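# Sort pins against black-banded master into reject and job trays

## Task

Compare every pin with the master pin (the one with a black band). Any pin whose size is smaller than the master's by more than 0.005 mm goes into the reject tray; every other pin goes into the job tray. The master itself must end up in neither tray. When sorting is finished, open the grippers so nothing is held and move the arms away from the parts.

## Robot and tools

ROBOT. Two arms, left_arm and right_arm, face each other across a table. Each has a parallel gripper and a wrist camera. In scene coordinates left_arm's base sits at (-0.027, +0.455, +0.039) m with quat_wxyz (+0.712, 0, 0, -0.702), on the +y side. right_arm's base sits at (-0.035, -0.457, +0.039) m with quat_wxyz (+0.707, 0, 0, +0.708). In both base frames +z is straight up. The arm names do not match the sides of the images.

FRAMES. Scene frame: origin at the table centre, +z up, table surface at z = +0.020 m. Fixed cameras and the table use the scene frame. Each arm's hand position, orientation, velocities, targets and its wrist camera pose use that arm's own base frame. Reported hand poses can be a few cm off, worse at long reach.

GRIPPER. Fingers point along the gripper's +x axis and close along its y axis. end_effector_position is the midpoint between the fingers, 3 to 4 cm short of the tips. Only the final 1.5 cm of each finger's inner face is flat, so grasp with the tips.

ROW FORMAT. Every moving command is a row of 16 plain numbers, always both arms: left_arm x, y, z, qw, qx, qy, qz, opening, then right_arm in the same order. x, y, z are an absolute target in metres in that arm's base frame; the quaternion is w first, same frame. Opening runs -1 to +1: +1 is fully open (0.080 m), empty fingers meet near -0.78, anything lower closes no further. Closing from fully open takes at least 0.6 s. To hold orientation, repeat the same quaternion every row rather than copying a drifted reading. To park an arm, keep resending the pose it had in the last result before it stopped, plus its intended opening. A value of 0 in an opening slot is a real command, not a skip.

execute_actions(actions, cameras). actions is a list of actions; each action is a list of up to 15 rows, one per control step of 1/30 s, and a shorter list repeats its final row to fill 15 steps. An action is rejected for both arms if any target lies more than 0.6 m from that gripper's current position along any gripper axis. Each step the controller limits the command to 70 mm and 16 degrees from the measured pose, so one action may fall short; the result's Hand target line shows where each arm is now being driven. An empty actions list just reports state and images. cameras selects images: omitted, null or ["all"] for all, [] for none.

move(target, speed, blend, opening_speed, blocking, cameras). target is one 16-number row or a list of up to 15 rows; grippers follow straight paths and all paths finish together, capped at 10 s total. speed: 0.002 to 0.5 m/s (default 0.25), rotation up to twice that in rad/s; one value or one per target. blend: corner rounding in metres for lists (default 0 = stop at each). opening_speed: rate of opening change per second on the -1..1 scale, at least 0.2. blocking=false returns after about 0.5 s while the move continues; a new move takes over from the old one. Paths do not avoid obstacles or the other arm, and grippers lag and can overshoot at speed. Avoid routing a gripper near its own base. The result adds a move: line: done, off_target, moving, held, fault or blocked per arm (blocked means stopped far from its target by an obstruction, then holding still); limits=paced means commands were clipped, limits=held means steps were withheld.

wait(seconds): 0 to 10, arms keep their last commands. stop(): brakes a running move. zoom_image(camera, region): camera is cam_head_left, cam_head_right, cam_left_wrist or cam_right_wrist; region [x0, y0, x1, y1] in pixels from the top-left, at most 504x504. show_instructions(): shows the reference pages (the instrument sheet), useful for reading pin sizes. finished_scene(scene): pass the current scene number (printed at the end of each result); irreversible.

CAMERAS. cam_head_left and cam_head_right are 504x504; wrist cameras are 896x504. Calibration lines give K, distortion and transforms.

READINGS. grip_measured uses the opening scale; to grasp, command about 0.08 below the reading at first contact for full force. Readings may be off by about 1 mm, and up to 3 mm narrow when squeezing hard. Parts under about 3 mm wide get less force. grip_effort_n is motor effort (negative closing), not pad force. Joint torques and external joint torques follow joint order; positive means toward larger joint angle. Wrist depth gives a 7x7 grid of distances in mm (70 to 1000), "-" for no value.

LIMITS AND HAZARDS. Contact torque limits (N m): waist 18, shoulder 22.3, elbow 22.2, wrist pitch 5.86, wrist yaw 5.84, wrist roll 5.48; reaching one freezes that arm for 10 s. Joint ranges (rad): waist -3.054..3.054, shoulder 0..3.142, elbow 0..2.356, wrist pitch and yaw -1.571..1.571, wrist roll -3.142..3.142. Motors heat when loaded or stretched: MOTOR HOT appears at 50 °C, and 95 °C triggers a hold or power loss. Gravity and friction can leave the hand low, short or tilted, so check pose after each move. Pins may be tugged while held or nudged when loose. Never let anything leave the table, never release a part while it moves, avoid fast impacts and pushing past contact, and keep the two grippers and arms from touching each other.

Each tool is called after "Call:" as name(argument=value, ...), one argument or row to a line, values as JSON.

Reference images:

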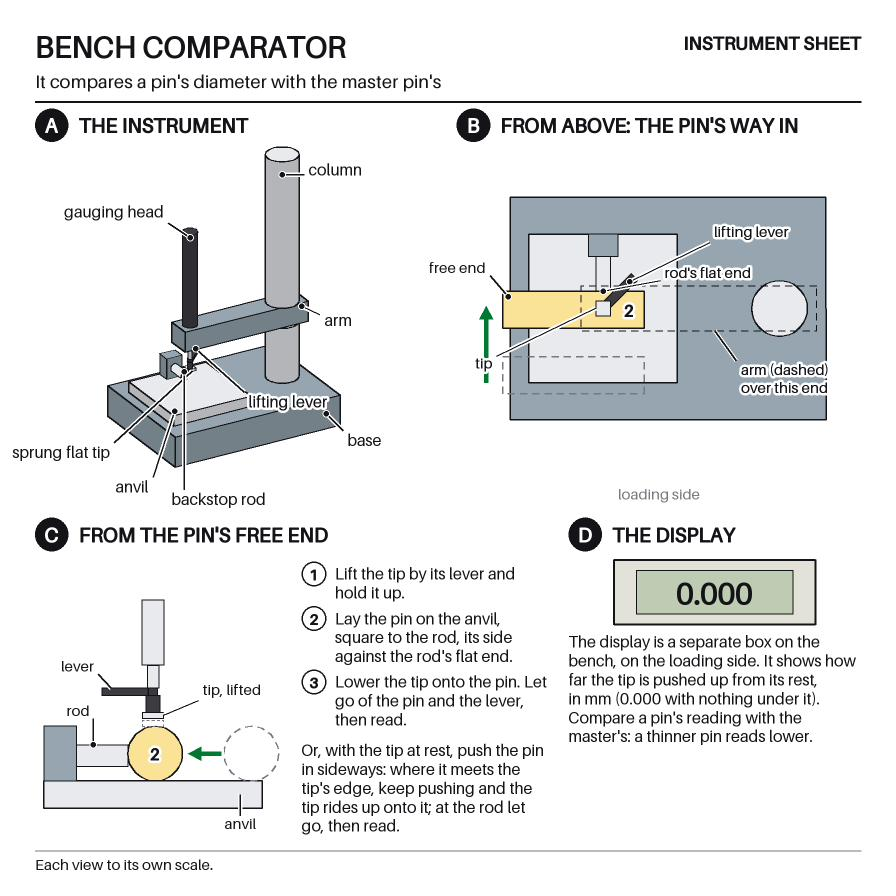

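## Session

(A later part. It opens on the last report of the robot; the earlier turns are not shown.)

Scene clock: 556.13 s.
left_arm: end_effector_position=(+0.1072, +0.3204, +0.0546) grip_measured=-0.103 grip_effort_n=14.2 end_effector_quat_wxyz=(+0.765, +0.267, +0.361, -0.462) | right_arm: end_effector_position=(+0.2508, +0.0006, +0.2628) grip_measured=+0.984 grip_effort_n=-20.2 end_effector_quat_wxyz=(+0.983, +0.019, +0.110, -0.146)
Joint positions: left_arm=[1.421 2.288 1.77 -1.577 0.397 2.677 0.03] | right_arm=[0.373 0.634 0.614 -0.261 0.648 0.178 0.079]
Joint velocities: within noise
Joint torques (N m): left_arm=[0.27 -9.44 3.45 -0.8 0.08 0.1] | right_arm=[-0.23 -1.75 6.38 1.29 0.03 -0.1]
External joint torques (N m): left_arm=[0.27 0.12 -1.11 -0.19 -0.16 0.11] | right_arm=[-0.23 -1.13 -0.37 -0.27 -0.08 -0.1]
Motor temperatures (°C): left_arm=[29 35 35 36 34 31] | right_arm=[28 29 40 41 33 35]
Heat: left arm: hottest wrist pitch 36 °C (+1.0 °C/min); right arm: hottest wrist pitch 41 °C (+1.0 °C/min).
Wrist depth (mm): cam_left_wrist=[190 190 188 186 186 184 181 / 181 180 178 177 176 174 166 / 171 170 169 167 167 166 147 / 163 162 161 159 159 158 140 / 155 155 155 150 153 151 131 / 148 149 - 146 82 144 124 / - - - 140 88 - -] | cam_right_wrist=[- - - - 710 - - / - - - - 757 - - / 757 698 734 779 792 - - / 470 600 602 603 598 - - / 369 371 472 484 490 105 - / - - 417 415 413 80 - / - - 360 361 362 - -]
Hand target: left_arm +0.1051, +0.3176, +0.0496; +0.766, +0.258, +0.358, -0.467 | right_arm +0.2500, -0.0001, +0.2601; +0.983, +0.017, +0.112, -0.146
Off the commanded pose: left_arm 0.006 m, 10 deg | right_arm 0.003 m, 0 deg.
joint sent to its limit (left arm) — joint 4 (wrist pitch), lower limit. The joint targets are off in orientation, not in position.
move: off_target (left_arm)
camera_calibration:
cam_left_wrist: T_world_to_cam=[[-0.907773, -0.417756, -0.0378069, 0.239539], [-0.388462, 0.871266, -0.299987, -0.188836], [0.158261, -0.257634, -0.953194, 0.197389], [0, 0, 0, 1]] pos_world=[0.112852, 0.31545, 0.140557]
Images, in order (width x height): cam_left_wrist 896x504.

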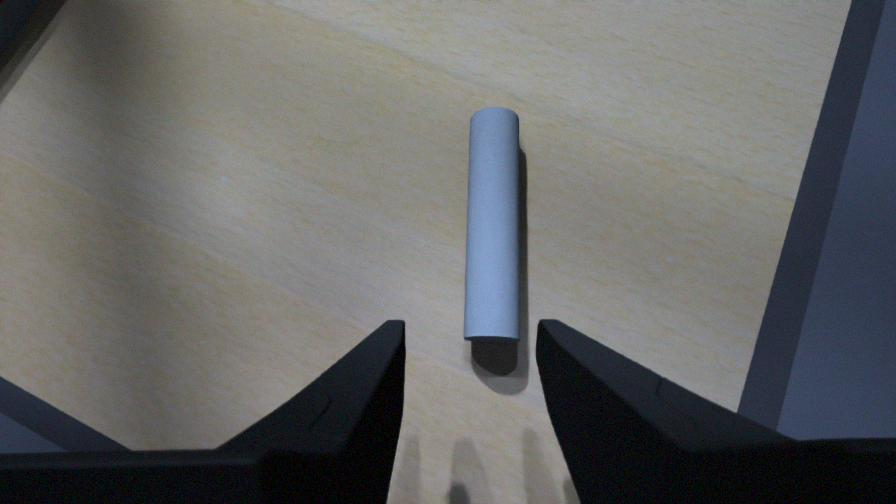

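Call:
move(
  target=[
    [0.1115, 0.289, 0.013, 0.7682,0.2126,0.3182,-0.5133, -0.1, 0.25, 0.0, 0.26, 0.9828, 0.0166, 0.1120, -0.1460, 0.98],
  ],
  speed=0.08,
  cameras=["cam_left_wrist"],
)

Scene clock: 562.13 s.
left_arm: end_effector_position=(+0.1116, +0.2925, +0.0176) grip_measured=-0.103 grip_effort_n=13.7 end_effector_quat_wxyz=(+0.768, +0.219, +0.322, -0.508) | right_arm: end_effector_position=(+0.2508, +0.0006, +0.2628) grip_measured=+0.984 grip_effort_n=-20.2 end_effector_quat_wxyz=(+0.983, +0.019, +0.110, -0.146)
Joint positions: left_arm=[1.393 2.373 1.687 -1.565 0.396 2.711 0.03] | right_arm=[0.373 0.634 0.614 -0.261 0.648 0.178 0.079]
Joint velocities: within noise
Joint torques (N m): left_arm=[-0.28 -9.37 2.92 -0.77 0.11 0.1] | right_arm=[-0.24 -1.75 6.38 1.3 0.03 -0.1]
External joint torques (N m): left_arm=[-0.29 0.06 -1.07 0.06 -0.1 0.1] | right_arm=[-0.26 -1.22 -0.24 -0.23 -0.07 -0.1]
Motor temperatures (°C): left_arm=[29 37 35 36 34 31] | right_arm=[28 29 40 41 33 35]
Heat: left arm: hottest shoulder 37 °C (+4.1 °C/min); right arm: hottest wrist pitch 41 °C (+1.0 °C/min).
Wrist depth (mm): cam_left_wrist=[155 157 159 162 164 167 165 / 143 144 147 149 151 153 152 / 132 133 136 133 139 141 140 / 124 125 126 124 130 131 129 / 114 116 118 107 121 122 120 / 108 110 - 101 88 116 115 / - - - 103 103 - -] | cam_right_wrist=[- - - - 740 - - / - - 934 - 730 - - / 759 688 733 771 735 - - / 467 597 598 609 599 - - / 369 369 474 489 489 105 - / - - 420 415 416 80 - / - - 361 363 362 - -]
Hand target: left_arm +0.1115, +0.2890, +0.0131; +0.768, +0.213, +0.318, -0.513 | right_arm +0.2500, -0.0001, +0.2601; +0.983, +0.017, +0.112, -0.146
Off the commanded pose: left_arm 0.006 m, 1 deg | right_arm 0.003 m, 0 deg.
move: done
camera_calibration:
cam_left_wrist: T_world_to_cam=[[-0.928831, -0.369653, 0.025079, 0.217589], [-0.345195, 0.838813, -0.420991, -0.167052], [0.134584, -0.399687, -0.906718, 0.19768], [0, 0, 0, 1]] pos_world=[0.117833, 0.299568, 0.103456]
Images, in order (width x height): cam_left_wrist 896x504.

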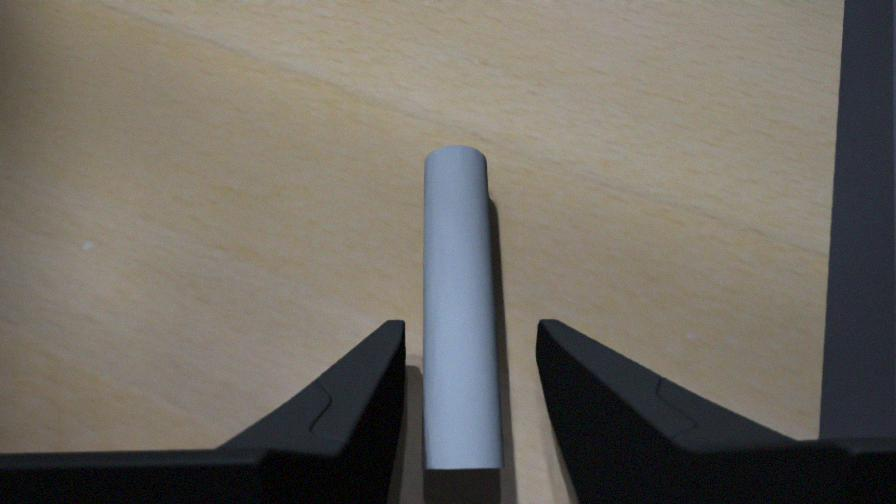

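Call:
move(
  target=[
    [0.1140, 0.2885, 0.0075, 0.7682,0.2126,0.3182,-0.5133, -0.1, 0.25, 0.0, 0.26, 0.9828, 0.0166, 0.1120, -0.1460, 0.98],
    [0.1140, 0.2885, 0.0075, 0.7682,0.2126,0.3182,-0.5133, -0.52, 0.25, 0.0, 0.26, 0.9828, 0.0166, 0.1120, -0.1460, 0.98],
  ],
  speed=0.05,
  opening_speed=0.6,
  cameras=["cam_left_wrist"],
)

Scene clock: 567.00 s.
left_arm: end_effector_position=(+0.1130, +0.2921, +0.0142) grip_measured=-0.467 grip_effort_n=-83.5 end_effector_quat_wxyz=(+0.767, +0.221, +0.322, -0.509) | right_arm: end_effector_position=(+0.2508, +0.0006, +0.2628) grip_measured=+0.984 grip_effort_n=-19.8 end_effector_quat_wxyz=(+0.983, +0.019, +0.110, -0.146)
Joint positions: left_arm=[1.388 2.377 1.682 -1.552 0.396 2.709 0.014] | right_arm=[0.373 0.634 0.614 -0.261 0.648 0.178 0.079]
Joint velocities: within noise
Joint torques (N m): left_arm=[-0.44 -8.78 2.8 -0.34 0.25 -0.03] | right_arm=[-0.23 -1.75 6.38 1.3 0.03 -0.1]
External joint torques (N m): left_arm=[-0.38 0.73 -1.24 0.48 0.03 -0.03] | right_arm=[-0.22 -1.17 -0.29 -0.24 -0.09 -0.1]
Motor temperatures (°C): left_arm=[29 37 35 36 34 31] | right_arm=[28 29 40 41 33 35]
Heat: left arm: hottest shoulder 37 °C (+4.0 °C/min); right arm: hottest wrist pitch 41 °C (+0.0 °C/min).
Wrist depth (mm): cam_left_wrist=[151 152 156 157 159 162 162 / 139 141 143 145 147 148 147 / 129 130 132 129 135 137 137 / 121 121 123 122 127 127 127 / 113 114 115 100 118 119 118 / 106 107 109 94 76 112 112 / - - - 90 - - -] | cam_right_wrist=[- - - - 718 - - / - - 930 - 736 - - / 760 693 737 765 732 - - / 469 598 603 608 608 - - / 368 371 476 491 489 105 - / - - 418 415 411 80 - / - - 361 363 364 - -]
Hand target: left_arm +0.1139, +0.2885, +0.0077; +0.768, +0.213, +0.318, -0.513 | right_arm +0.2500, -0.0001, +0.2601; +0.983, +0.017, +0.112, -0.146
Off the commanded pose: left_arm 0.008 m, 1 deg | right_arm 0.003 m, 0 deg.
move: done
camera_calibration:
cam_left_wrist: T_world_to_cam=[[-0.930205, -0.366211, 0.0246649, 0.217945], [-0.342176, 0.840917, -0.419255, -0.168668], [0.132794, -0.398433, -0.907534, 0.194085], [0, 0, 0, 1]] pos_world=[0.119246, 0.298979, 0.100048]
Images, in order (width x height): cam_left_wrist 896x504.

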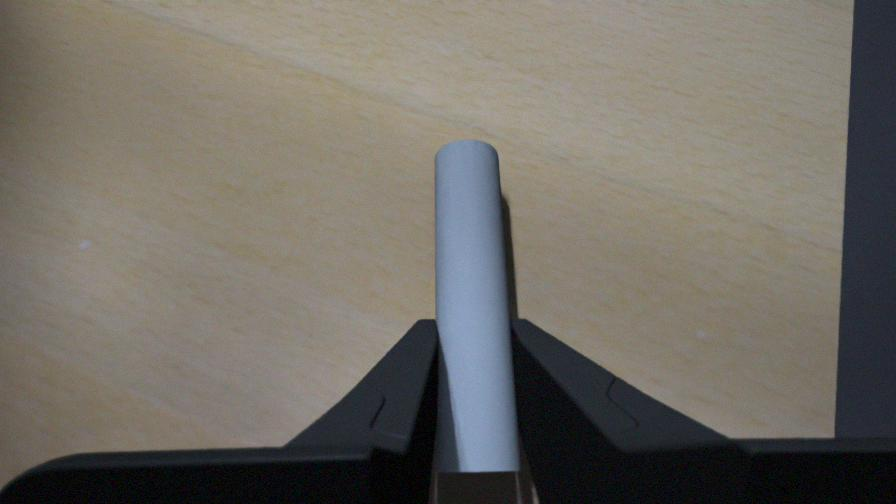

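Call:
move(
  target=[
    [0.1140, 0.2885, 0.07, 0.7682,0.2126,0.3182,-0.5133, -0.52, 0.25, 0.0, 0.26, 0.9828, 0.0166, 0.1120, -0.1460, 0.98],
    [0.19, 0.16, 0.12, 0.7408,0.2287,0.3068,-0.5521, -0.52, 0.25, 0.0, 0.26, 0.9828, 0.0166, 0.1120, -0.1460, 0.98],
    [0.24, -0.03, 0.12, 0.8101,0.1855,0.3439,-0.4371, -0.52, 0.25, 0.0, 0.26, 0.9828, 0.0166, 0.1120, -0.1460, 0.98],
    [0.2980, -0.1095, 0.08, 0.8101,0.1855,0.3439,-0.4371, -0.52, 0.25, 0.0, 0.26, 0.9828, 0.0166, 0.1120, -0.1460, 0.98],
    [0.2980, -0.1095, 0.051, 0.8101,0.1855,0.3439,-0.4371, -0.52, 0.25, 0.0, 0.26, 0.9828, 0.0166, 0.1120, -0.1460, 0.98],
  ],
  speed=[0.12,0.25,0.25,0.15,0.06],
  blend=[0.02,0.03,0.02,0.005,0],
  cameras=["cam_left_wrist"],
)

Scene clock: 577.90 s.
left_arm: end_effector_position=(+0.3001, -0.1087, +0.0542) grip_measured=-0.467 grip_effort_n=-83.5 end_effector_quat_wxyz=(+0.812, +0.187, +0.341, -0.436) | right_arm: end_effector_position=(+0.2508, +0.0006, +0.2628) grip_measured=+0.984 grip_effort_n=-20.2 end_effector_quat_wxyz=(+0.983, +0.019, +0.110, -0.146)
Joint positions: left_arm=[-0.088 1.505 0.641 -0.158 0.575 0.736 0.014] | right_arm=[0.373 0.634 0.614 -0.261 0.648 0.178 0.079]
Joint velocities: within noise
Joint torques (N m): left_arm=[-0.33 -5.21 4.46 1.28 0.3 -0.06] | right_arm=[-0.22 -1.74 6.38 1.3 0.03 -0.1]
External joint torques (N m): left_arm=[-0.33 -0.22 -1.03 0.18 -0.03 -0.06] | right_arm=[-0.21 -1.11 -0.42 -0.28 -0.08 -0.1]
Motor temperatures (°C): left_arm=[29 38 34 36 34 31] | right_arm=[28 29 40 41 33 35]
Heat: left arm: hottest shoulder 38 °C (+5.0 °C/min); right arm: hottest wrist pitch 41 °C (+0.0 °C/min).
Wrist depth (mm): cam_left_wrist=[204 - - 172 215 220 224 / 189 - - 158 198 202 204 / 176 105 115 130 182 187 155 / 164 119 121 121 169 173 162 / 154 115 117 100 158 162 155 / 120 115 111 94 81 153 150 / - - - 90 - - -] | cam_right_wrist=[- - - - - - - / - - 707 - - - - / 764 406 716 763 816 - - / 470 438 574 602 608 - - / 370 372 473 492 488 105 - / - - 416 415 417 80 - / - - 364 361 360 - -]
Hand target: left_arm +0.2980, -0.1095, +0.0511; +0.810, +0.186, +0.344, -0.437 | right_arm +0.2500, -0.0001, +0.2601; +0.983, +0.017, +0.112, -0.146
Off the commanded pose: left_arm 0.004 m, 0 deg | right_arm 0.003 m, 0 deg.
move: done
camera_calibration:
cam_left_wrist: T_world_to_cam=[[-0.845704, -0.532883, 0.0286439, 0.200607], [-0.493242, 0.760047, -0.423132, 0.285907], [0.203709, -0.371973, -0.905615, 0.0272619], [0, 0, 0, 1]] pos_world=[0.305122, -0.100262, 0.139919]
Images, in order (width x height): cam_left_wrist 896x504.

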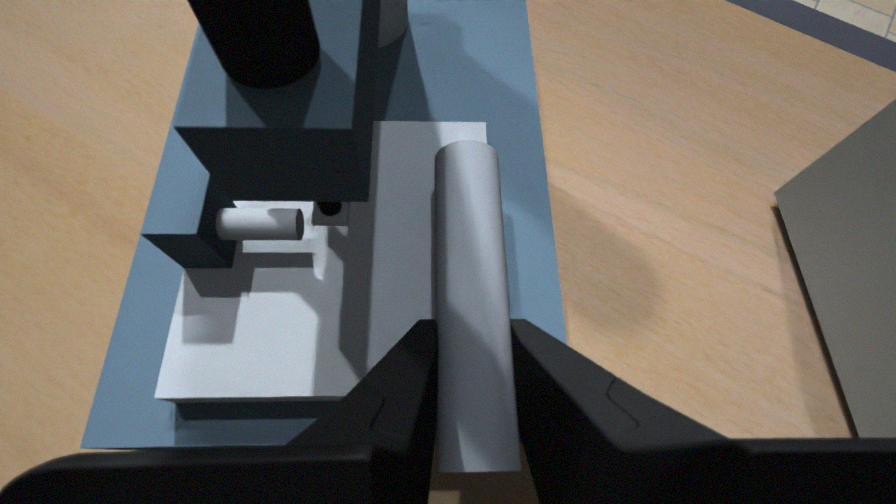

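Call:
move(
  target=[
    [0.2980, -0.1095, 0.0485, 0.8101,0.1855,0.3439,-0.4371, -0.52, 0.25, 0.0, 0.26, 0.9828, 0.0166, 0.1120, -0.1460, 0.98],
    [0.3220, -0.0930, 0.0482, 0.8110,0.1840,0.3440,-0.4350, -0.52, 0.25, 0.0, 0.26, 0.9828, 0.0166, 0.1120, -0.1460, 0.98],
    [0.3355, -0.0842, 0.0482, 0.8154,0.1813,0.3461,-0.4272, -0.52, 0.25, 0.0, 0.26, 0.9828, 0.0166, 0.1120, -0.1460, 0.98],
  ],
  speed=[0.03,0.03,0.02],
  blend=[0.001,0.003,0],
  cameras=["cam_left_wrist"],
)

Call:
move(
  target=[
    [0.3320, -0.0885, 0.0492, 0.8130,0.1800,0.3420,-0.4360, -0.52, 0.25, 0.0, 0.26, 0.9828, 0.0166, 0.1120, -0.1460, 0.98],
    [0.3320, -0.0885, 0.0492, 0.8130,0.1800,0.3420,-0.4360, -0.1, 0.25, 0.0, 0.26, 0.9828, 0.0166, 0.1120, -0.1460, 0.98],
    [0.3050, -0.0475, 0.1, 0.8155,0.1770,0.3360,-0.4360, -0.1, 0.25, 0.0, 0.26, 0.9828, 0.0166, 0.1120, -0.1460, 0.98],
    [0.27, -0.02, 0.18, 0.7330,0.2330,0.3036,-0.5624, -0.1, 0.25, 0.0, 0.26, 0.9828, 0.0166, 0.1120, -0.1460, 0.98],
  ],
  speed=[0.02,0.02,0.08,0.25],
  blend=[0,0,0.01,0],
  opening_speed=0.6,
  cameras=["cam_left_wrist"],
)

Call:
zoom_image(
  camera="cam_left_wrist",
  region=[670, 80, 780, 160],
)

Call:
zoom_image(
  camera="cam_left_wrist",
  region=[240, 140, 460, 320],
)

Scene clock: 586.63 s.
left_arm: end_effector_position=(+0.3298, -0.0915, +0.0522) grip_measured=-0.467 grip_effort_n=-83.5 end_effector_quat_wxyz=(+0.813, +0.179, +0.339, -0.439) | right_arm: end_effector_position=(+0.2508, +0.0006, +0.2628) grip_measured=+0.984 grip_effort_n=-19.8 end_effector_quat_wxyz=(+0.983, +0.019, +0.110, -0.146)
Joint positions: left_arm=[-0.009 1.631 0.759 -0.196 0.63 0.809 0.014] | right_arm=[0.373 0.634 0.614 -0.261 0.648 0.178 0.079]
Joint velocities: within noise
Joint torques (N m): left_arm=[1.35 -4.3 6.57 1.21 -0.31 0.09] | right_arm=[-0.24 -1.75 6.37 1.3 0.03 -0.1]
External joint torques (N m): left_arm=[1.34 1.52 1.18 0.18 -0.67 0.09] | right_arm=[-0.24 -1.16 -0.37 -0.27 -0.08 -0.1]
Motor temperatures (°C): left_arm=[29 37 35 36 34 31] | right_arm=[28 29 40 41 33 35]
Heat: left arm: hottest shoulder 37 °C (+3.0 °C/min); right arm: hottest wrist pitch 41 °C (+0.0 °C/min).
Wrist depth (mm): cam_left_wrist=[203 207 173 - 181 224 230 / 187 190 156 - 165 205 209 / 174 175 132 - 147 188 192 / 162 163 119 113 127 174 176 / 152 153 116 100 119 163 165 / 142 142 116 94 81 152 154 / - - - 90 - - -] | cam_right_wrist=[- - 426 - - - - / - - 346 - - - - / 760 370 695 778 826 - - / 469 422 551 602 596 - - / 369 371 474 493 488 106 - / - - 418 415 415 80 - / - - 361 363 362 - -]
Hand target: left_arm +0.3352, -0.0842, +0.0484; +0.815, +0.181, +0.346, -0.427 | right_arm +0.2500, -0.0001, +0.2601; +0.983, +0.017, +0.112, -0.146
Off the commanded pose: left_arm 0.010 m, 2 deg | right_arm 0.003 m, 0 deg.
move: off_target (left_arm)
camera_calibration:
cam_left_wrist: T_world_to_cam=[[-0.845335, -0.53253, 0.0426801, 0.234093], [-0.495853, 0.752356, -0.433694, 0.287351], [0.198844, -0.38778, -0.900049, 0.0257342], [0, 0, 0, 1]] pos_world=[0.335253, -0.0815497, 0.137793]
Images, in order (width x height): cam_left_wrist 896x504.

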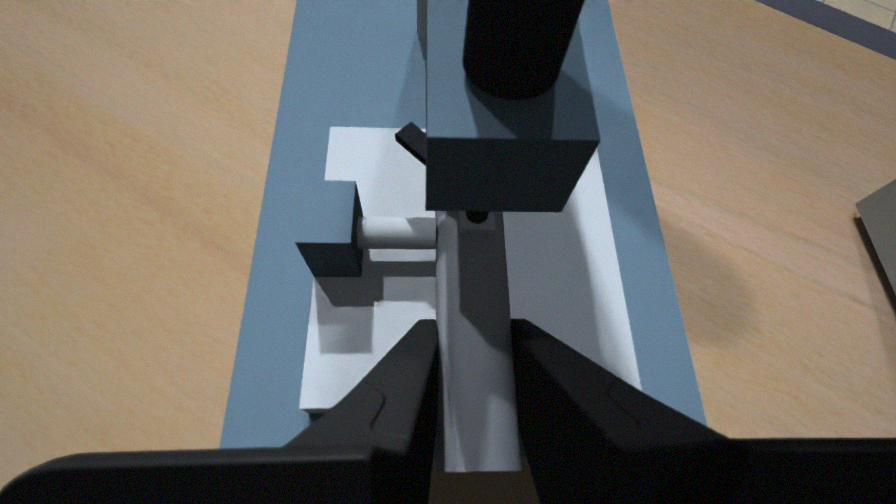

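Scene clock: 590.60 s.
left_arm: end_effector_position=(+0.2677, -0.0213, +0.1788) grip_measured=-0.103 grip_effort_n=14.2 end_effector_quat_wxyz=(+0.732, +0.233, +0.305, -0.563) | right_arm: end_effector_position=(+0.2508, +0.0006, +0.2628) grip_measured=+0.984 grip_effort_n=-20.2 end_effector_quat_wxyz=(+0.983, +0.019, +0.110, -0.146)
Joint positions: left_arm=[0.326 1.52 1.224 -1.342 0.78 1.663 0.03] | right_arm=[0.373 0.634 0.614 -0.261 0.648 0.178 0.079]
Joint velocities: within noise
Joint torques (N m): left_arm=[0.31 -4.93 6.67 -0.03 0.59 0.09] | right_arm=[-0.24 -1.75 6.39 1.3 0.03 -0.1]
External joint torques (N m): left_arm=[0.3 0.22 1.12 -0.23 0.09 0.09] | right_arm=[-0.24 -1.12 -0.36 -0.27 -0.08 -0.1]
Motor temperatures (°C): left_arm=[29 37 35 36 34 31] | right_arm=[28 29 40 41 33 35]
Heat: left arm: hottest shoulder 37 °C (+3.0 °C/min); right arm: hottest wrist pitch 41 °C (+0.0 °C/min).
Wrist depth (mm): cam_left_wrist=[373 377 375 397 389 260 325 / 345 345 309 358 297 273 341 / 319 320 275 329 324 291 334 / 298 299 257 280 311 318 319 / 278 282 259 289 295 299 298 / 261 267 - 271 81 283 281 / - - - 254 81 - -] | cam_right_wrist=[- - 394 - - - - / - - 401 - - - - / 767 685 728 772 810 - - / 468 601 599 602 600 - - / 366 368 478 490 485 106 - / - - 418 414 413 80 - / - - 361 362 364 - -]
Hand target: left_arm +0.2700, -0.0199, +0.1800; +0.733, +0.233, +0.304, -0.562 | right_arm +0.2500, -0.0001, +0.2601; +0.983, +0.017, +0.112, -0.146
Off the commanded pose: left_arm 0.003 m, 0 deg | right_arm 0.003 m, 0 deg.
move: done
camera_calibration:
cam_left_wrist: T_world_to_cam=[[-0.970752, -0.23711, 0.037667, 0.254313], [-0.229785, 0.87215, -0.431917, 0.189665], [0.0695604, -0.42794, -0.901126, 0.213187], [0, 0, 0, 1]] pos_world=[0.275628, -0.0138853, 0.264449]
Images, in order (width x height): cam_left_wrist 896x504.

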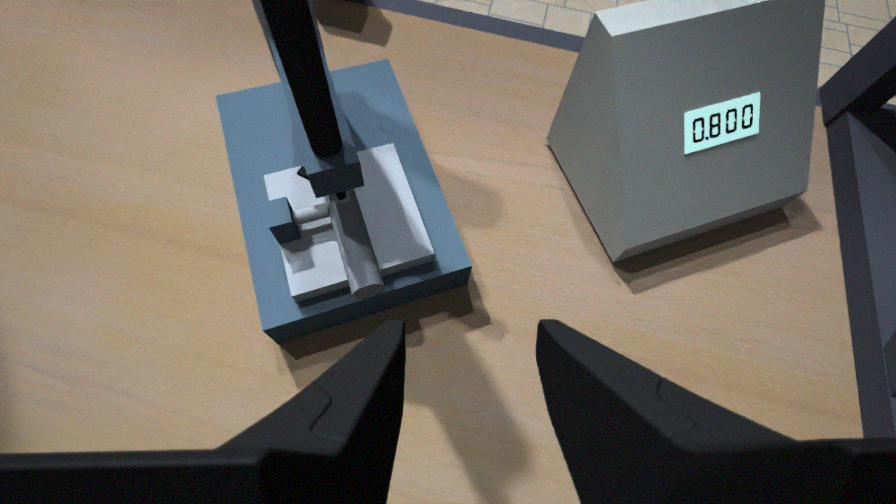

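Scaled by 4.582 from the camera's 896x504 image, which has a finer 1280x720 frame.

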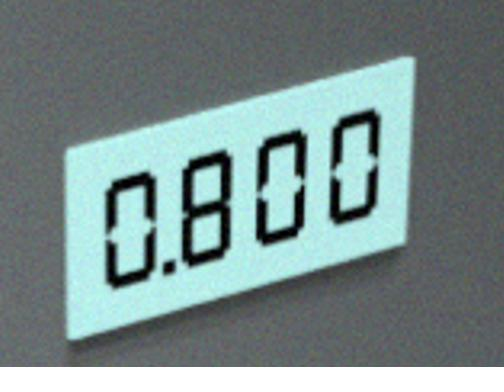

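Scaled by 2.291 from the camera's 896x504 image, which has a finer 1280x720 frame.

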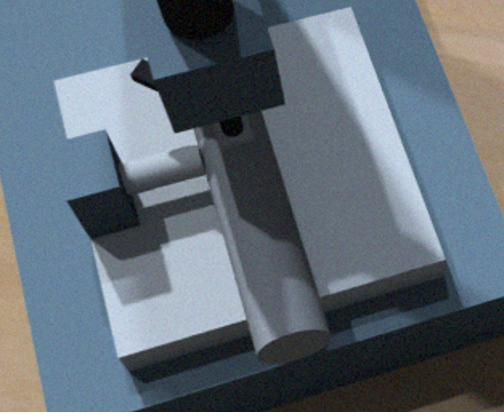

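Call:
move(
  target=[
    [0.3050, -0.0475, 0.1, 0.8101,0.1855,0.3439,-0.4371, -0.1, 0.25, 0.0, 0.26, 0.9828, 0.0166, 0.1120, -0.1460, 0.98],
    [0.3262, -0.0928, 0.0460, 0.8101,0.1855,0.3439,-0.4371, -0.1, 0.25, 0.0, 0.26, 0.9828, 0.0166, 0.1120, -0.1460, 0.98],
    [0.3262, -0.0928, 0.0460, 0.8101,0.1855,0.3439,-0.4371, -0.52, 0.25, 0.0, 0.26, 0.9828, 0.0166, 0.1120, -0.1460, 0.98],
    [0.2962, -0.1122, 0.0480, 0.8101,0.1855,0.3439,-0.4371, -0.52, 0.25, 0.0, 0.26, 0.9828, 0.0166, 0.1120, -0.1460, 0.98],
    [0.2962, -0.1122, 0.11, 0.8101,0.1855,0.3439,-0.4371, -0.52, 0.25, 0.0, 0.26, 0.9828, 0.0166, 0.1120, -0.1460, 0.98],
  ],
  speed=[0.2,0.06,0.04,0.05,0.12],
  blend=[0.01,0,0,0.003,0],
  opening_speed=0.6,
  cameras=["cam_left_wrist"],
)

Call:
move(
  target=[
    [0.27, 0.0, 0.14, 0.9232,-0.0150,0.3824,0.0363, -0.52, 0.25, 0.0, 0.26, 0.9828, 0.0166, 0.1120, -0.1460, 0.98],
    [0.3715, 0.126, 0.08, 0.9232,-0.0150,0.3824,0.0363, -0.52, 0.25, 0.0, 0.26, 0.9828, 0.0166, 0.1120, -0.1460, 0.98],
    [0.3715, 0.126, 0.045, 0.9232,-0.0150,0.3824,0.0363, -0.52, 0.25, 0.0, 0.26, 0.9828, 0.0166, 0.1120, -0.1460, 0.98],
  ],
  speed=[0.3,0.2,0.1],
  blend=[0.03,0.01,0],
  cameras=["cam_left_wrist"],
)

Scene clock: 604.90 s.
left_arm: end_effector_position=(+0.2922, -0.1112, +0.1018) grip_measured=-0.467 grip_effort_n=-83.5 end_effector_quat_wxyz=(+0.806, +0.180, +0.355, -0.438) | right_arm: end_effector_position=(+0.2508, +0.0006, +0.2628) grip_measured=+0.984 grip_effort_n=-20.2 end_effector_quat_wxyz=(+0.983, +0.019, +0.110, -0.146)
Joint positions: left_arm=[-0.101 1.381 0.766 -0.433 0.569 0.722 0.014] | right_arm=[0.373 0.634 0.614 -0.261 0.648 0.178 0.079]
Joint velocities: within noise
Joint torques (N m): left_arm=[-0.22 -6.55 7.73 0.99 0.3 0.04] | right_arm=[-0.23 -1.75 6.37 1.3 0.02 -0.1]
External joint torques (N m): left_arm=[-0.23 -1.88 1.66 -0.08 -0.03 0.03] | right_arm=[-0.24 -1.12 -0.42 -0.28 -0.08 -0.1]
Motor temperatures (°C): left_arm=[29 36 35 36 34 31] | right_arm=[28 29 40 41 33 35]
Heat: left arm: hottest shoulder 36 °C (+2.0 °C/min); right arm: hottest wrist pitch 41 °C (+0.0 °C/min).
Wrist depth (mm): cam_left_wrist=[- - 132 273 281 - - / 237 - 122 216 259 265 145 / 222 221 103 120 241 245 145 / 208 205 117 113 224 209 144 / 195 171 162 99 211 208 146 / 185 159 - 94 81 197 156 / - - - 90 - - -] | cam_right_wrist=[- 328 - - - - - / - 383 932 - - - - / 771 414 720 774 827 - - / 465 426 602 599 597 - - / 369 371 478 488 485 105 - / - - 418 412 414 80 - / - - 359 364 364 - -]
Hand target: left_arm +0.2961, -0.1122, +0.1100; +0.810, +0.186, +0.344, -0.437 | right_arm +0.2500, -0.0001, +0.2601; +0.983, +0.017, +0.112, -0.146
Off the commanded pose: left_arm 0.009 m, 2 deg | right_arm 0.003 m, 0 deg.
move: off_target (left_arm)
camera_calibration:
cam_left_wrist: T_world_to_cam=[[-0.843738, -0.53374, 0.0568103, 0.187671], [-0.508287, 0.760488, -0.404107, 0.306497], [0.172485, -0.369836, -0.912946, 0.0812082], [0, 0, 0, 1]] pos_world=[0.300126, -0.102886, 0.187334]
Images, in order (width x height): cam_left_wrist 896x504.

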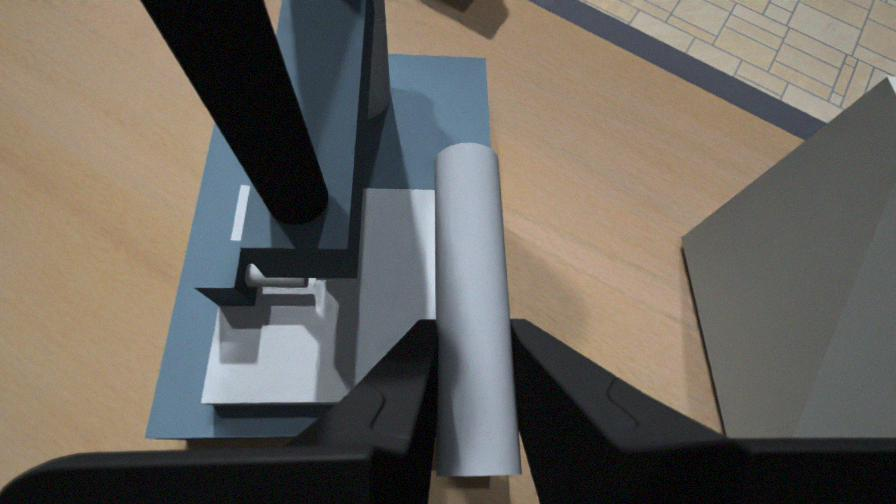

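Scene clock: 608.47 s.
left_arm: end_effector_position=(+0.3726, +0.1266, +0.0474) grip_measured=-0.467 grip_effort_n=-83.5 end_effector_quat_wxyz=(+0.923, -0.014, +0.381, +0.039) | right_arm: end_effector_position=(+0.2508, +0.0006, +0.2628) grip_measured=+0.984 grip_effort_n=-20.2 end_effector_quat_wxyz=(+0.983, +0.019, +0.110, -0.146)
Joint positions: left_arm=[0.415 1.692 0.749 0.132 0.23 0.242 0.014] | right_arm=[0.373 0.634 0.614 -0.261 0.648 0.178 0.079]
Joint velocities: within noise
Joint torques (N m): left_arm=[0.2 -6.91 4.66 1.69 0.34 0.09] | right_arm=[-0.23 -1.75 6.38 1.3 0.02 -0.1]
External joint torques (N m): left_arm=[0.16 -0.45 -0.88 0.28 0.23 0.09] | right_arm=[-0.22 -1.13 -0.36 -0.27 -0.08 -0.1]
Motor temperatures (°C): left_arm=[29 36 36 36 34 31] | right_arm=[28 29 40 41 33 35]
Heat: left arm: hottest shoulder 36 °C (+1.0 °C/min); right arm: hottest wrist pitch 41 °C (+0.0 °C/min).
Wrist depth (mm): cam_left_wrist=[193 197 201 195 197 211 214 / 178 180 180 185 187 191 195 / 165 167 169 165 172 174 181 / 138 155 158 154 156 161 167 / 133 145 147 100 136 150 156 / 131 136 141 94 81 142 145 / - - - 90 - - -] | cam_right_wrist=[- - 589 462 - - - / - - 662 430 - - - / 772 687 737 434 816 - - / 463 604 575 465 595 - - / 368 370 473 471 483 106 - / - - 418 415 413 80 - / - - 361 363 362 - -]
Hand target: left_arm +0.3714, +0.1260, +0.0450; +0.923, -0.015, +0.383, +0.036 | right_arm +0.2500, -0.0001, +0.2601; +0.983, +0.017, +0.112, -0.146
Off the commanded pose: left_arm 0.003 m, 0 deg | right_arm 0.003 m, 0 deg.
move: done
camera_calibration:
cam_left_wrist: T_world_to_cam=[[0.0617545, -0.997622, 0.0306169, 0.108087], [-0.897082, -0.0689257, -0.436455, 0.396016], [0.437528, -0.000512814, -0.899205, -0.0405016], [0, 0, 0, 1]] pos_world=[0.366305, 0.135105, 0.133115]
Images, in order (width x height): cam_left_wrist 896x504.

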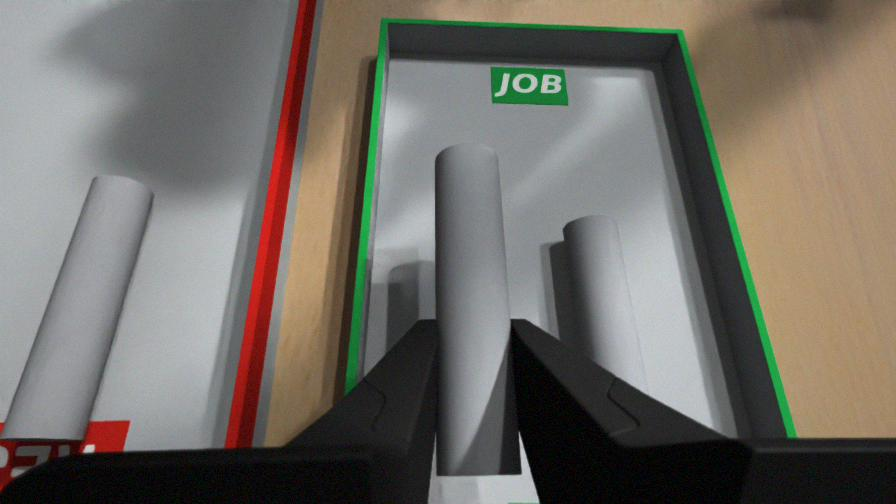

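Call:
move(
  target=[
    [0.3715, 0.1245, 0.018, 0.9232,-0.0150,0.3824,0.0363, -0.52, 0.25, 0.0, 0.26, 0.9828, 0.0166, 0.1120, -0.1460, 0.98],
    [0.3715, 0.1245, 0.011, 0.9232,-0.0150,0.3824,0.0363, -0.52, 0.25, 0.0, 0.26, 0.9828, 0.0166, 0.1120, -0.1460, 0.98],
  ],
  speed=[0.06,0.03],
  blend=[0.002,0],
  cameras=["cam_left_wrist"],
)

Scene clock: 613.30 s.
left_arm: end_effector_position=(+0.3736, +0.1270, +0.0161) grip_measured=-0.467 grip_effort_n=-83.5 end_effector_quat_wxyz=(+0.925, -0.012, +0.378, +0.040) | right_arm: end_effector_position=(+0.2508, +0.0006, +0.2628) grip_measured=+0.984 grip_effort_n=-19.8 end_effector_quat_wxyz=(+0.983, +0.019, +0.110, -0.146)
Joint positions: left_arm=[0.415 1.797 0.699 0.296 0.23 0.242 0.014] | right_arm=[0.373 0.634 0.614 -0.261 0.648 0.178 0.079]
Joint velocities: within noise
Joint torques (N m): left_arm=[-0.21 -6.49 3.9 1.61 0.22 -0.02] | right_arm=[-0.22 -1.75 6.38 1.3 0.03 -0.1]
External joint torques (N m): left_arm=[-0.2 0.22 -1.11 0.19 0.11 -0.02] | right_arm=[-0.23 -1.12 -0.39 -0.28 -0.07 -0.11]
Motor temperatures (°C): left_arm=[29 36 35 37 34 31] | right_arm=[28 29 40 41 33 35]
Heat: left arm: hottest wrist pitch 37 °C (+1.0 °C/min); right arm: hottest wrist pitch 41 °C (+0.0 °C/min).
Wrist depth (mm): cam_left_wrist=[156 156 156 160 163 161 170 / 142 143 147 146 147 147 155 / 131 131 134 131 136 138 141 / - 120 125 121 124 127 128 / 115 116 118 100 118 103 118 / 107 107 112 94 81 97 106 / - - - 89 - - -] | cam_right_wrist=[- - 568 - - - - / - - 628 429 - - - / 762 692 730 470 816 - - / 468 602 601 469 569 - - / 370 372 475 475 489 105 - / - - 418 414 414 80 - / - - 363 360 364 - -]
Hand target: left_arm +0.3714, +0.1245, +0.0111; +0.923, -0.015, +0.382, +0.036 | right_arm +0.2500, -0.0001, +0.2601; +0.983, +0.017, +0.112, -0.146
Off the commanded pose: left_arm 0.006 m, 1 deg | right_arm 0.003 m, 0 deg.
move: done
camera_calibration:
cam_left_wrist: T_world_to_cam=[[0.0612531, -0.997734, 0.0278413, 0.1096], [-0.893516, -0.0672437, -0.443968, 0.381807], [0.444834, 0.00231773, -0.89561, -0.0722633], [0, 0, 0, 1]] pos_world=[0.366583, 0.135193, 0.101739]
Images, in order (width x height): cam_left_wrist 896x504.

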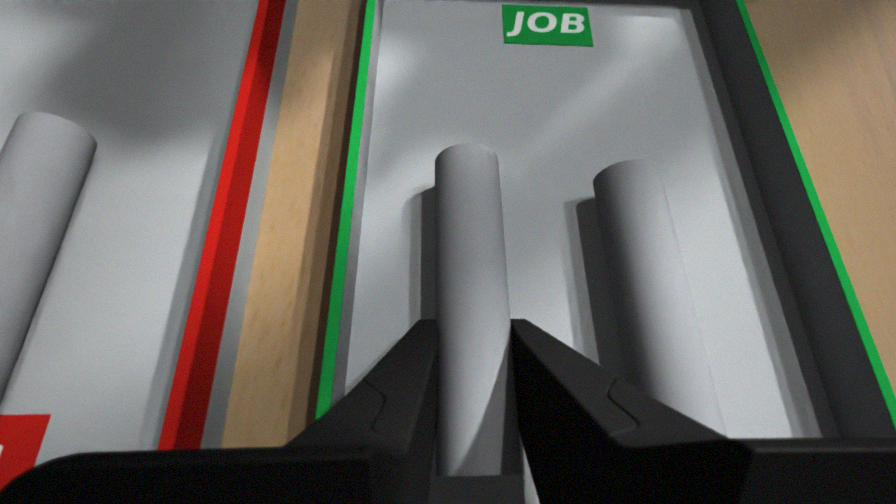

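Call:
move(
  target=[
    [0.3720, 0.1260, 0.014, 0.9232,-0.0150,0.3824,0.0363, -0.52, 0.25, 0.0, 0.26, 0.9828, 0.0166, 0.1120, -0.1460, 0.98],
    [0.3720, 0.1260, 0.014, 0.9232,-0.0150,0.3824,0.0363, -0.22, 0.25, 0.0, 0.26, 0.9828, 0.0166, 0.1120, -0.1460, 0.98],
    [0.331, 0.123, 0.055, 0.9232,-0.0150,0.3824,0.0363, -0.22, 0.25, 0.0, 0.26, 0.9828, 0.0166, 0.1120, -0.1460, 0.98],
    [0.331, 0.081, 0.055, 0.9232,-0.0150,0.3824,0.0363, -0.22, 0.25, 0.0, 0.26, 0.9828, 0.0166, 0.1120, -0.1460, 0.98],
    [0.365, 0.0830, 0.021, 0.9232,-0.0150,0.3824,0.0363, -0.22, 0.25, 0.0, 0.26, 0.9828, 0.0166, 0.1120, -0.1460, 0.98],
  ],
  speed=[0.05,0.05,0.08,0.1,0.06],
  opening_speed=0.6,
  blend=[0,0,0,0,0],
  cameras=["cam_left_wrist"],
)

Scene clock: 623.03 s.
left_arm: end_effector_position=(+0.3616, +0.0826, +0.0205) grip_measured=-0.223 grip_effort_n=14.2 end_effector_quat_wxyz=(+0.923, -0.016, +0.384, +0.035) | right_arm: end_effector_position=(+0.2508, +0.0006, +0.2628) grip_measured=+0.984 grip_effort_n=-20.2 end_effector_quat_wxyz=(+0.983, +0.019, +0.110, -0.146)
Joint positions: left_arm=[0.284 1.696 0.605 0.291 0.148 0.146 0.025] | right_arm=[0.373 0.634 0.614 -0.261 0.648 0.178 0.079]
Joint velocities: within noise
Joint torques (N m): left_arm=[-0.33 -5.82 6.07 1.47 -0.12 -0.05] | right_arm=[-0.23 -1.75 6.38 1.3 0.03 -0.1]
External joint torques (N m): left_arm=[-0.32 0.17 1.02 0.03 -0.2 -0.05] | right_arm=[-0.21 -1.22 -0.26 -0.24 -0.09 -0.1]
Motor temperatures (°C): left_arm=[29 35 35 38 34 31] | right_arm=[28 29 40 41 33 35]
Heat: left arm: hottest wrist pitch 38 °C (+2.0 °C/min); right arm: hottest wrist pitch 41 °C (+0.0 °C/min).
Wrist depth (mm): cam_left_wrist=[152 157 162 165 167 174 177 / 129 146 150 151 151 159 161 / 129 135 125 126 140 147 149 / 127 126 116 126 130 136 138 / 121 116 106 104 123 127 129 / 113 109 98 100 89 120 120 / - - - 107 105 - -] | cam_right_wrist=[- - 481 - - - - / - - 618 884 - - - / 764 693 715 688 818 - - / 464 603 577 492 596 - - / 368 370 477 472 490 105 - / - - 416 415 414 80 - / - - 362 361 361 - -]
Hand target: left_arm +0.3649, +0.0831, +0.0210; +0.923, -0.015, +0.382, +0.036 | right_arm +0.2500, -0.0001, +0.2601; +0.983, +0.017, +0.112, -0.146
Off the commanded pose: left_arm 0.003 m, 0 deg | right_arm 0.003 m, 0 deg.
move: done
camera_calibration:
cam_left_wrist: T_world_to_cam=[[0.0560821, -0.997702, 0.0380109, 0.0676231], [-0.899605, -0.0670086, -0.431532, 0.37196], [0.433088, -0.00999364, -0.901296, -0.0575257], [0, 0, 0, 1]] pos_world=[0.355739, 0.0918174, 0.106095]
Images, in order (width x height): cam_left_wrist 896x504.

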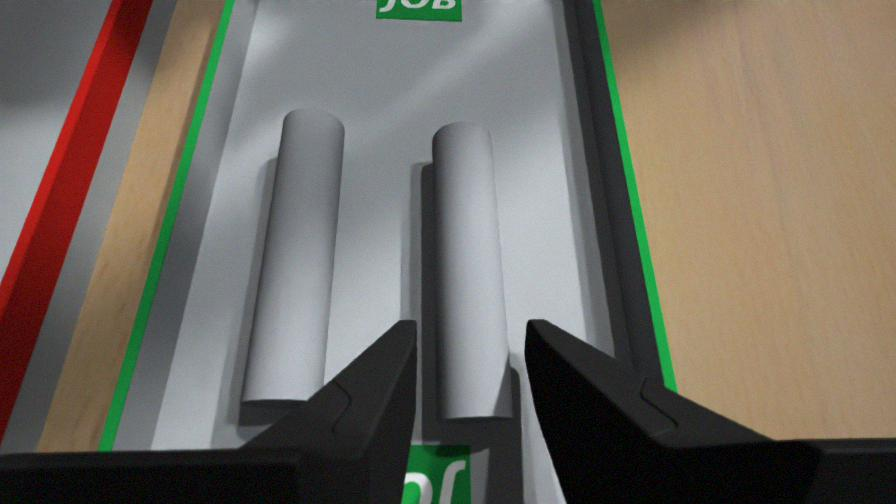

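Centered nicely. Advance and grip.

Call:
move(
  target=[
    [0.3735, 0.0835, 0.012, 0.9232,-0.0150,0.3824,0.0363, -0.22, 0.25, 0.0, 0.26, 0.9828, 0.0166, 0.1120, -0.1460, 0.98],
    [0.3735, 0.0835, 0.012, 0.9232,-0.0150,0.3824,0.0363, -0.52, 0.25, 0.0, 0.26, 0.9828, 0.0166, 0.1120, -0.1460, 0.98],
  ],
  speed=[0.05,0.05],
  opening_speed=0.6,
  cameras=["cam_left_wrist"],
)

Scene clock: 628.17 s.
left_arm: end_effector_position=(+0.3722, +0.0834, +0.0146) grip_measured=-0.468 grip_effort_n=-83.5 end_effector_quat_wxyz=(+0.925, -0.015, +0.379, +0.035) | right_arm: end_effector_position=(+0.2508, +0.0006, +0.2628) grip_measured=+0.984 grip_effort_n=-20.2 end_effector_quat_wxyz=(+0.983, +0.019, +0.110, -0.146)
Joint positions: left_arm=[0.277 1.753 0.631 0.334 0.144 0.141 0.014] | right_arm=[0.373 0.634 0.614 -0.261 0.648 0.178 0.079]
Joint velocities: within noise
Joint torques (N m): left_arm=[-0.3 -5.59 5.52 1.28 -0.15 -0.03] | right_arm=[-0.24 -1.75 6.38 1.3 0.03 -0.1]
External joint torques (N m): left_arm=[-0.31 0.67 0.66 -0.14 -0.22 -0.04] | right_arm=[-0.22 -1.1 -0.41 -0.27 -0.09 -0.1]
Motor temperatures (°C): left_arm=[29 35 35 38 34 31] | right_arm=[28 29 40 41 33 35]
Heat: left arm: hottest wrist pitch 38 °C (+2.0 °C/min); right arm: hottest wrist pitch 41 °C (+0.0 °C/min).
Wrist depth (mm): cam_left_wrist=[137 155 156 159 161 168 171 / 129 142 143 145 147 154 156 / 129 129 118 130 135 142 143 / 123 120 122 109 126 131 132 / - 110 103 100 119 120 123 / 95 104 93 94 81 113 115 / - - - 89 - - -] | cam_right_wrist=[- - 473 - - - - / - - 605 868 - - - / 763 687 719 691 821 - - / 468 596 598 477 602 - - / 369 370 477 468 485 106 - / - - 417 413 417 80 - / - - 362 362 361 - -]
Hand target: left_arm +0.3734, +0.0835, +0.0120; +0.923, -0.015, +0.382, +0.036 | right_arm +0.2500, -0.0001, +0.2601; +0.983, +0.017, +0.112, -0.146
Off the commanded pose: left_arm 0.003 m, 0 deg | right_arm 0.003 m, 0 deg.
move: done
camera_calibration:
cam_left_wrist: T_world_to_cam=[[0.0548995, -0.997818, 0.0366716, 0.0685419], [-0.895229, -0.0654543, -0.440773, 0.377428], [0.442211, -0.00863126, -0.896869, -0.070987], [0, 0, 0, 1]] pos_world=[0.365513, 0.092484, 0.100181]
Images, in order (width x height): cam_left_wrist 896x504.

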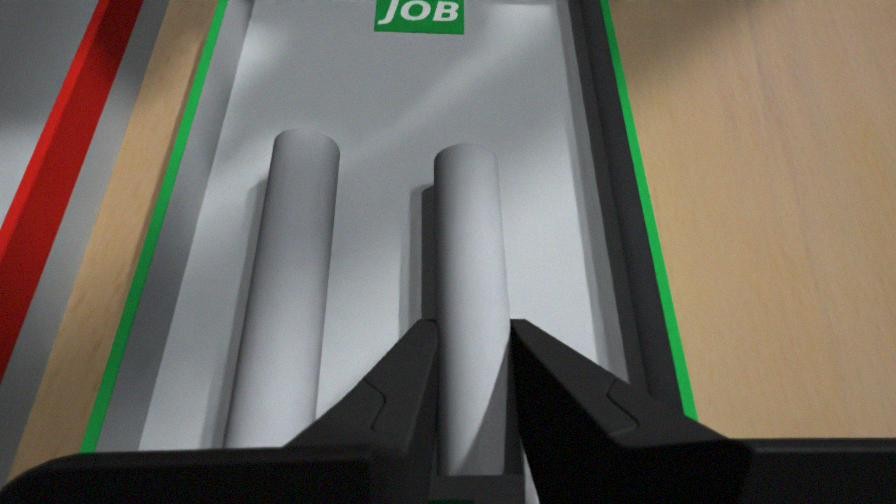

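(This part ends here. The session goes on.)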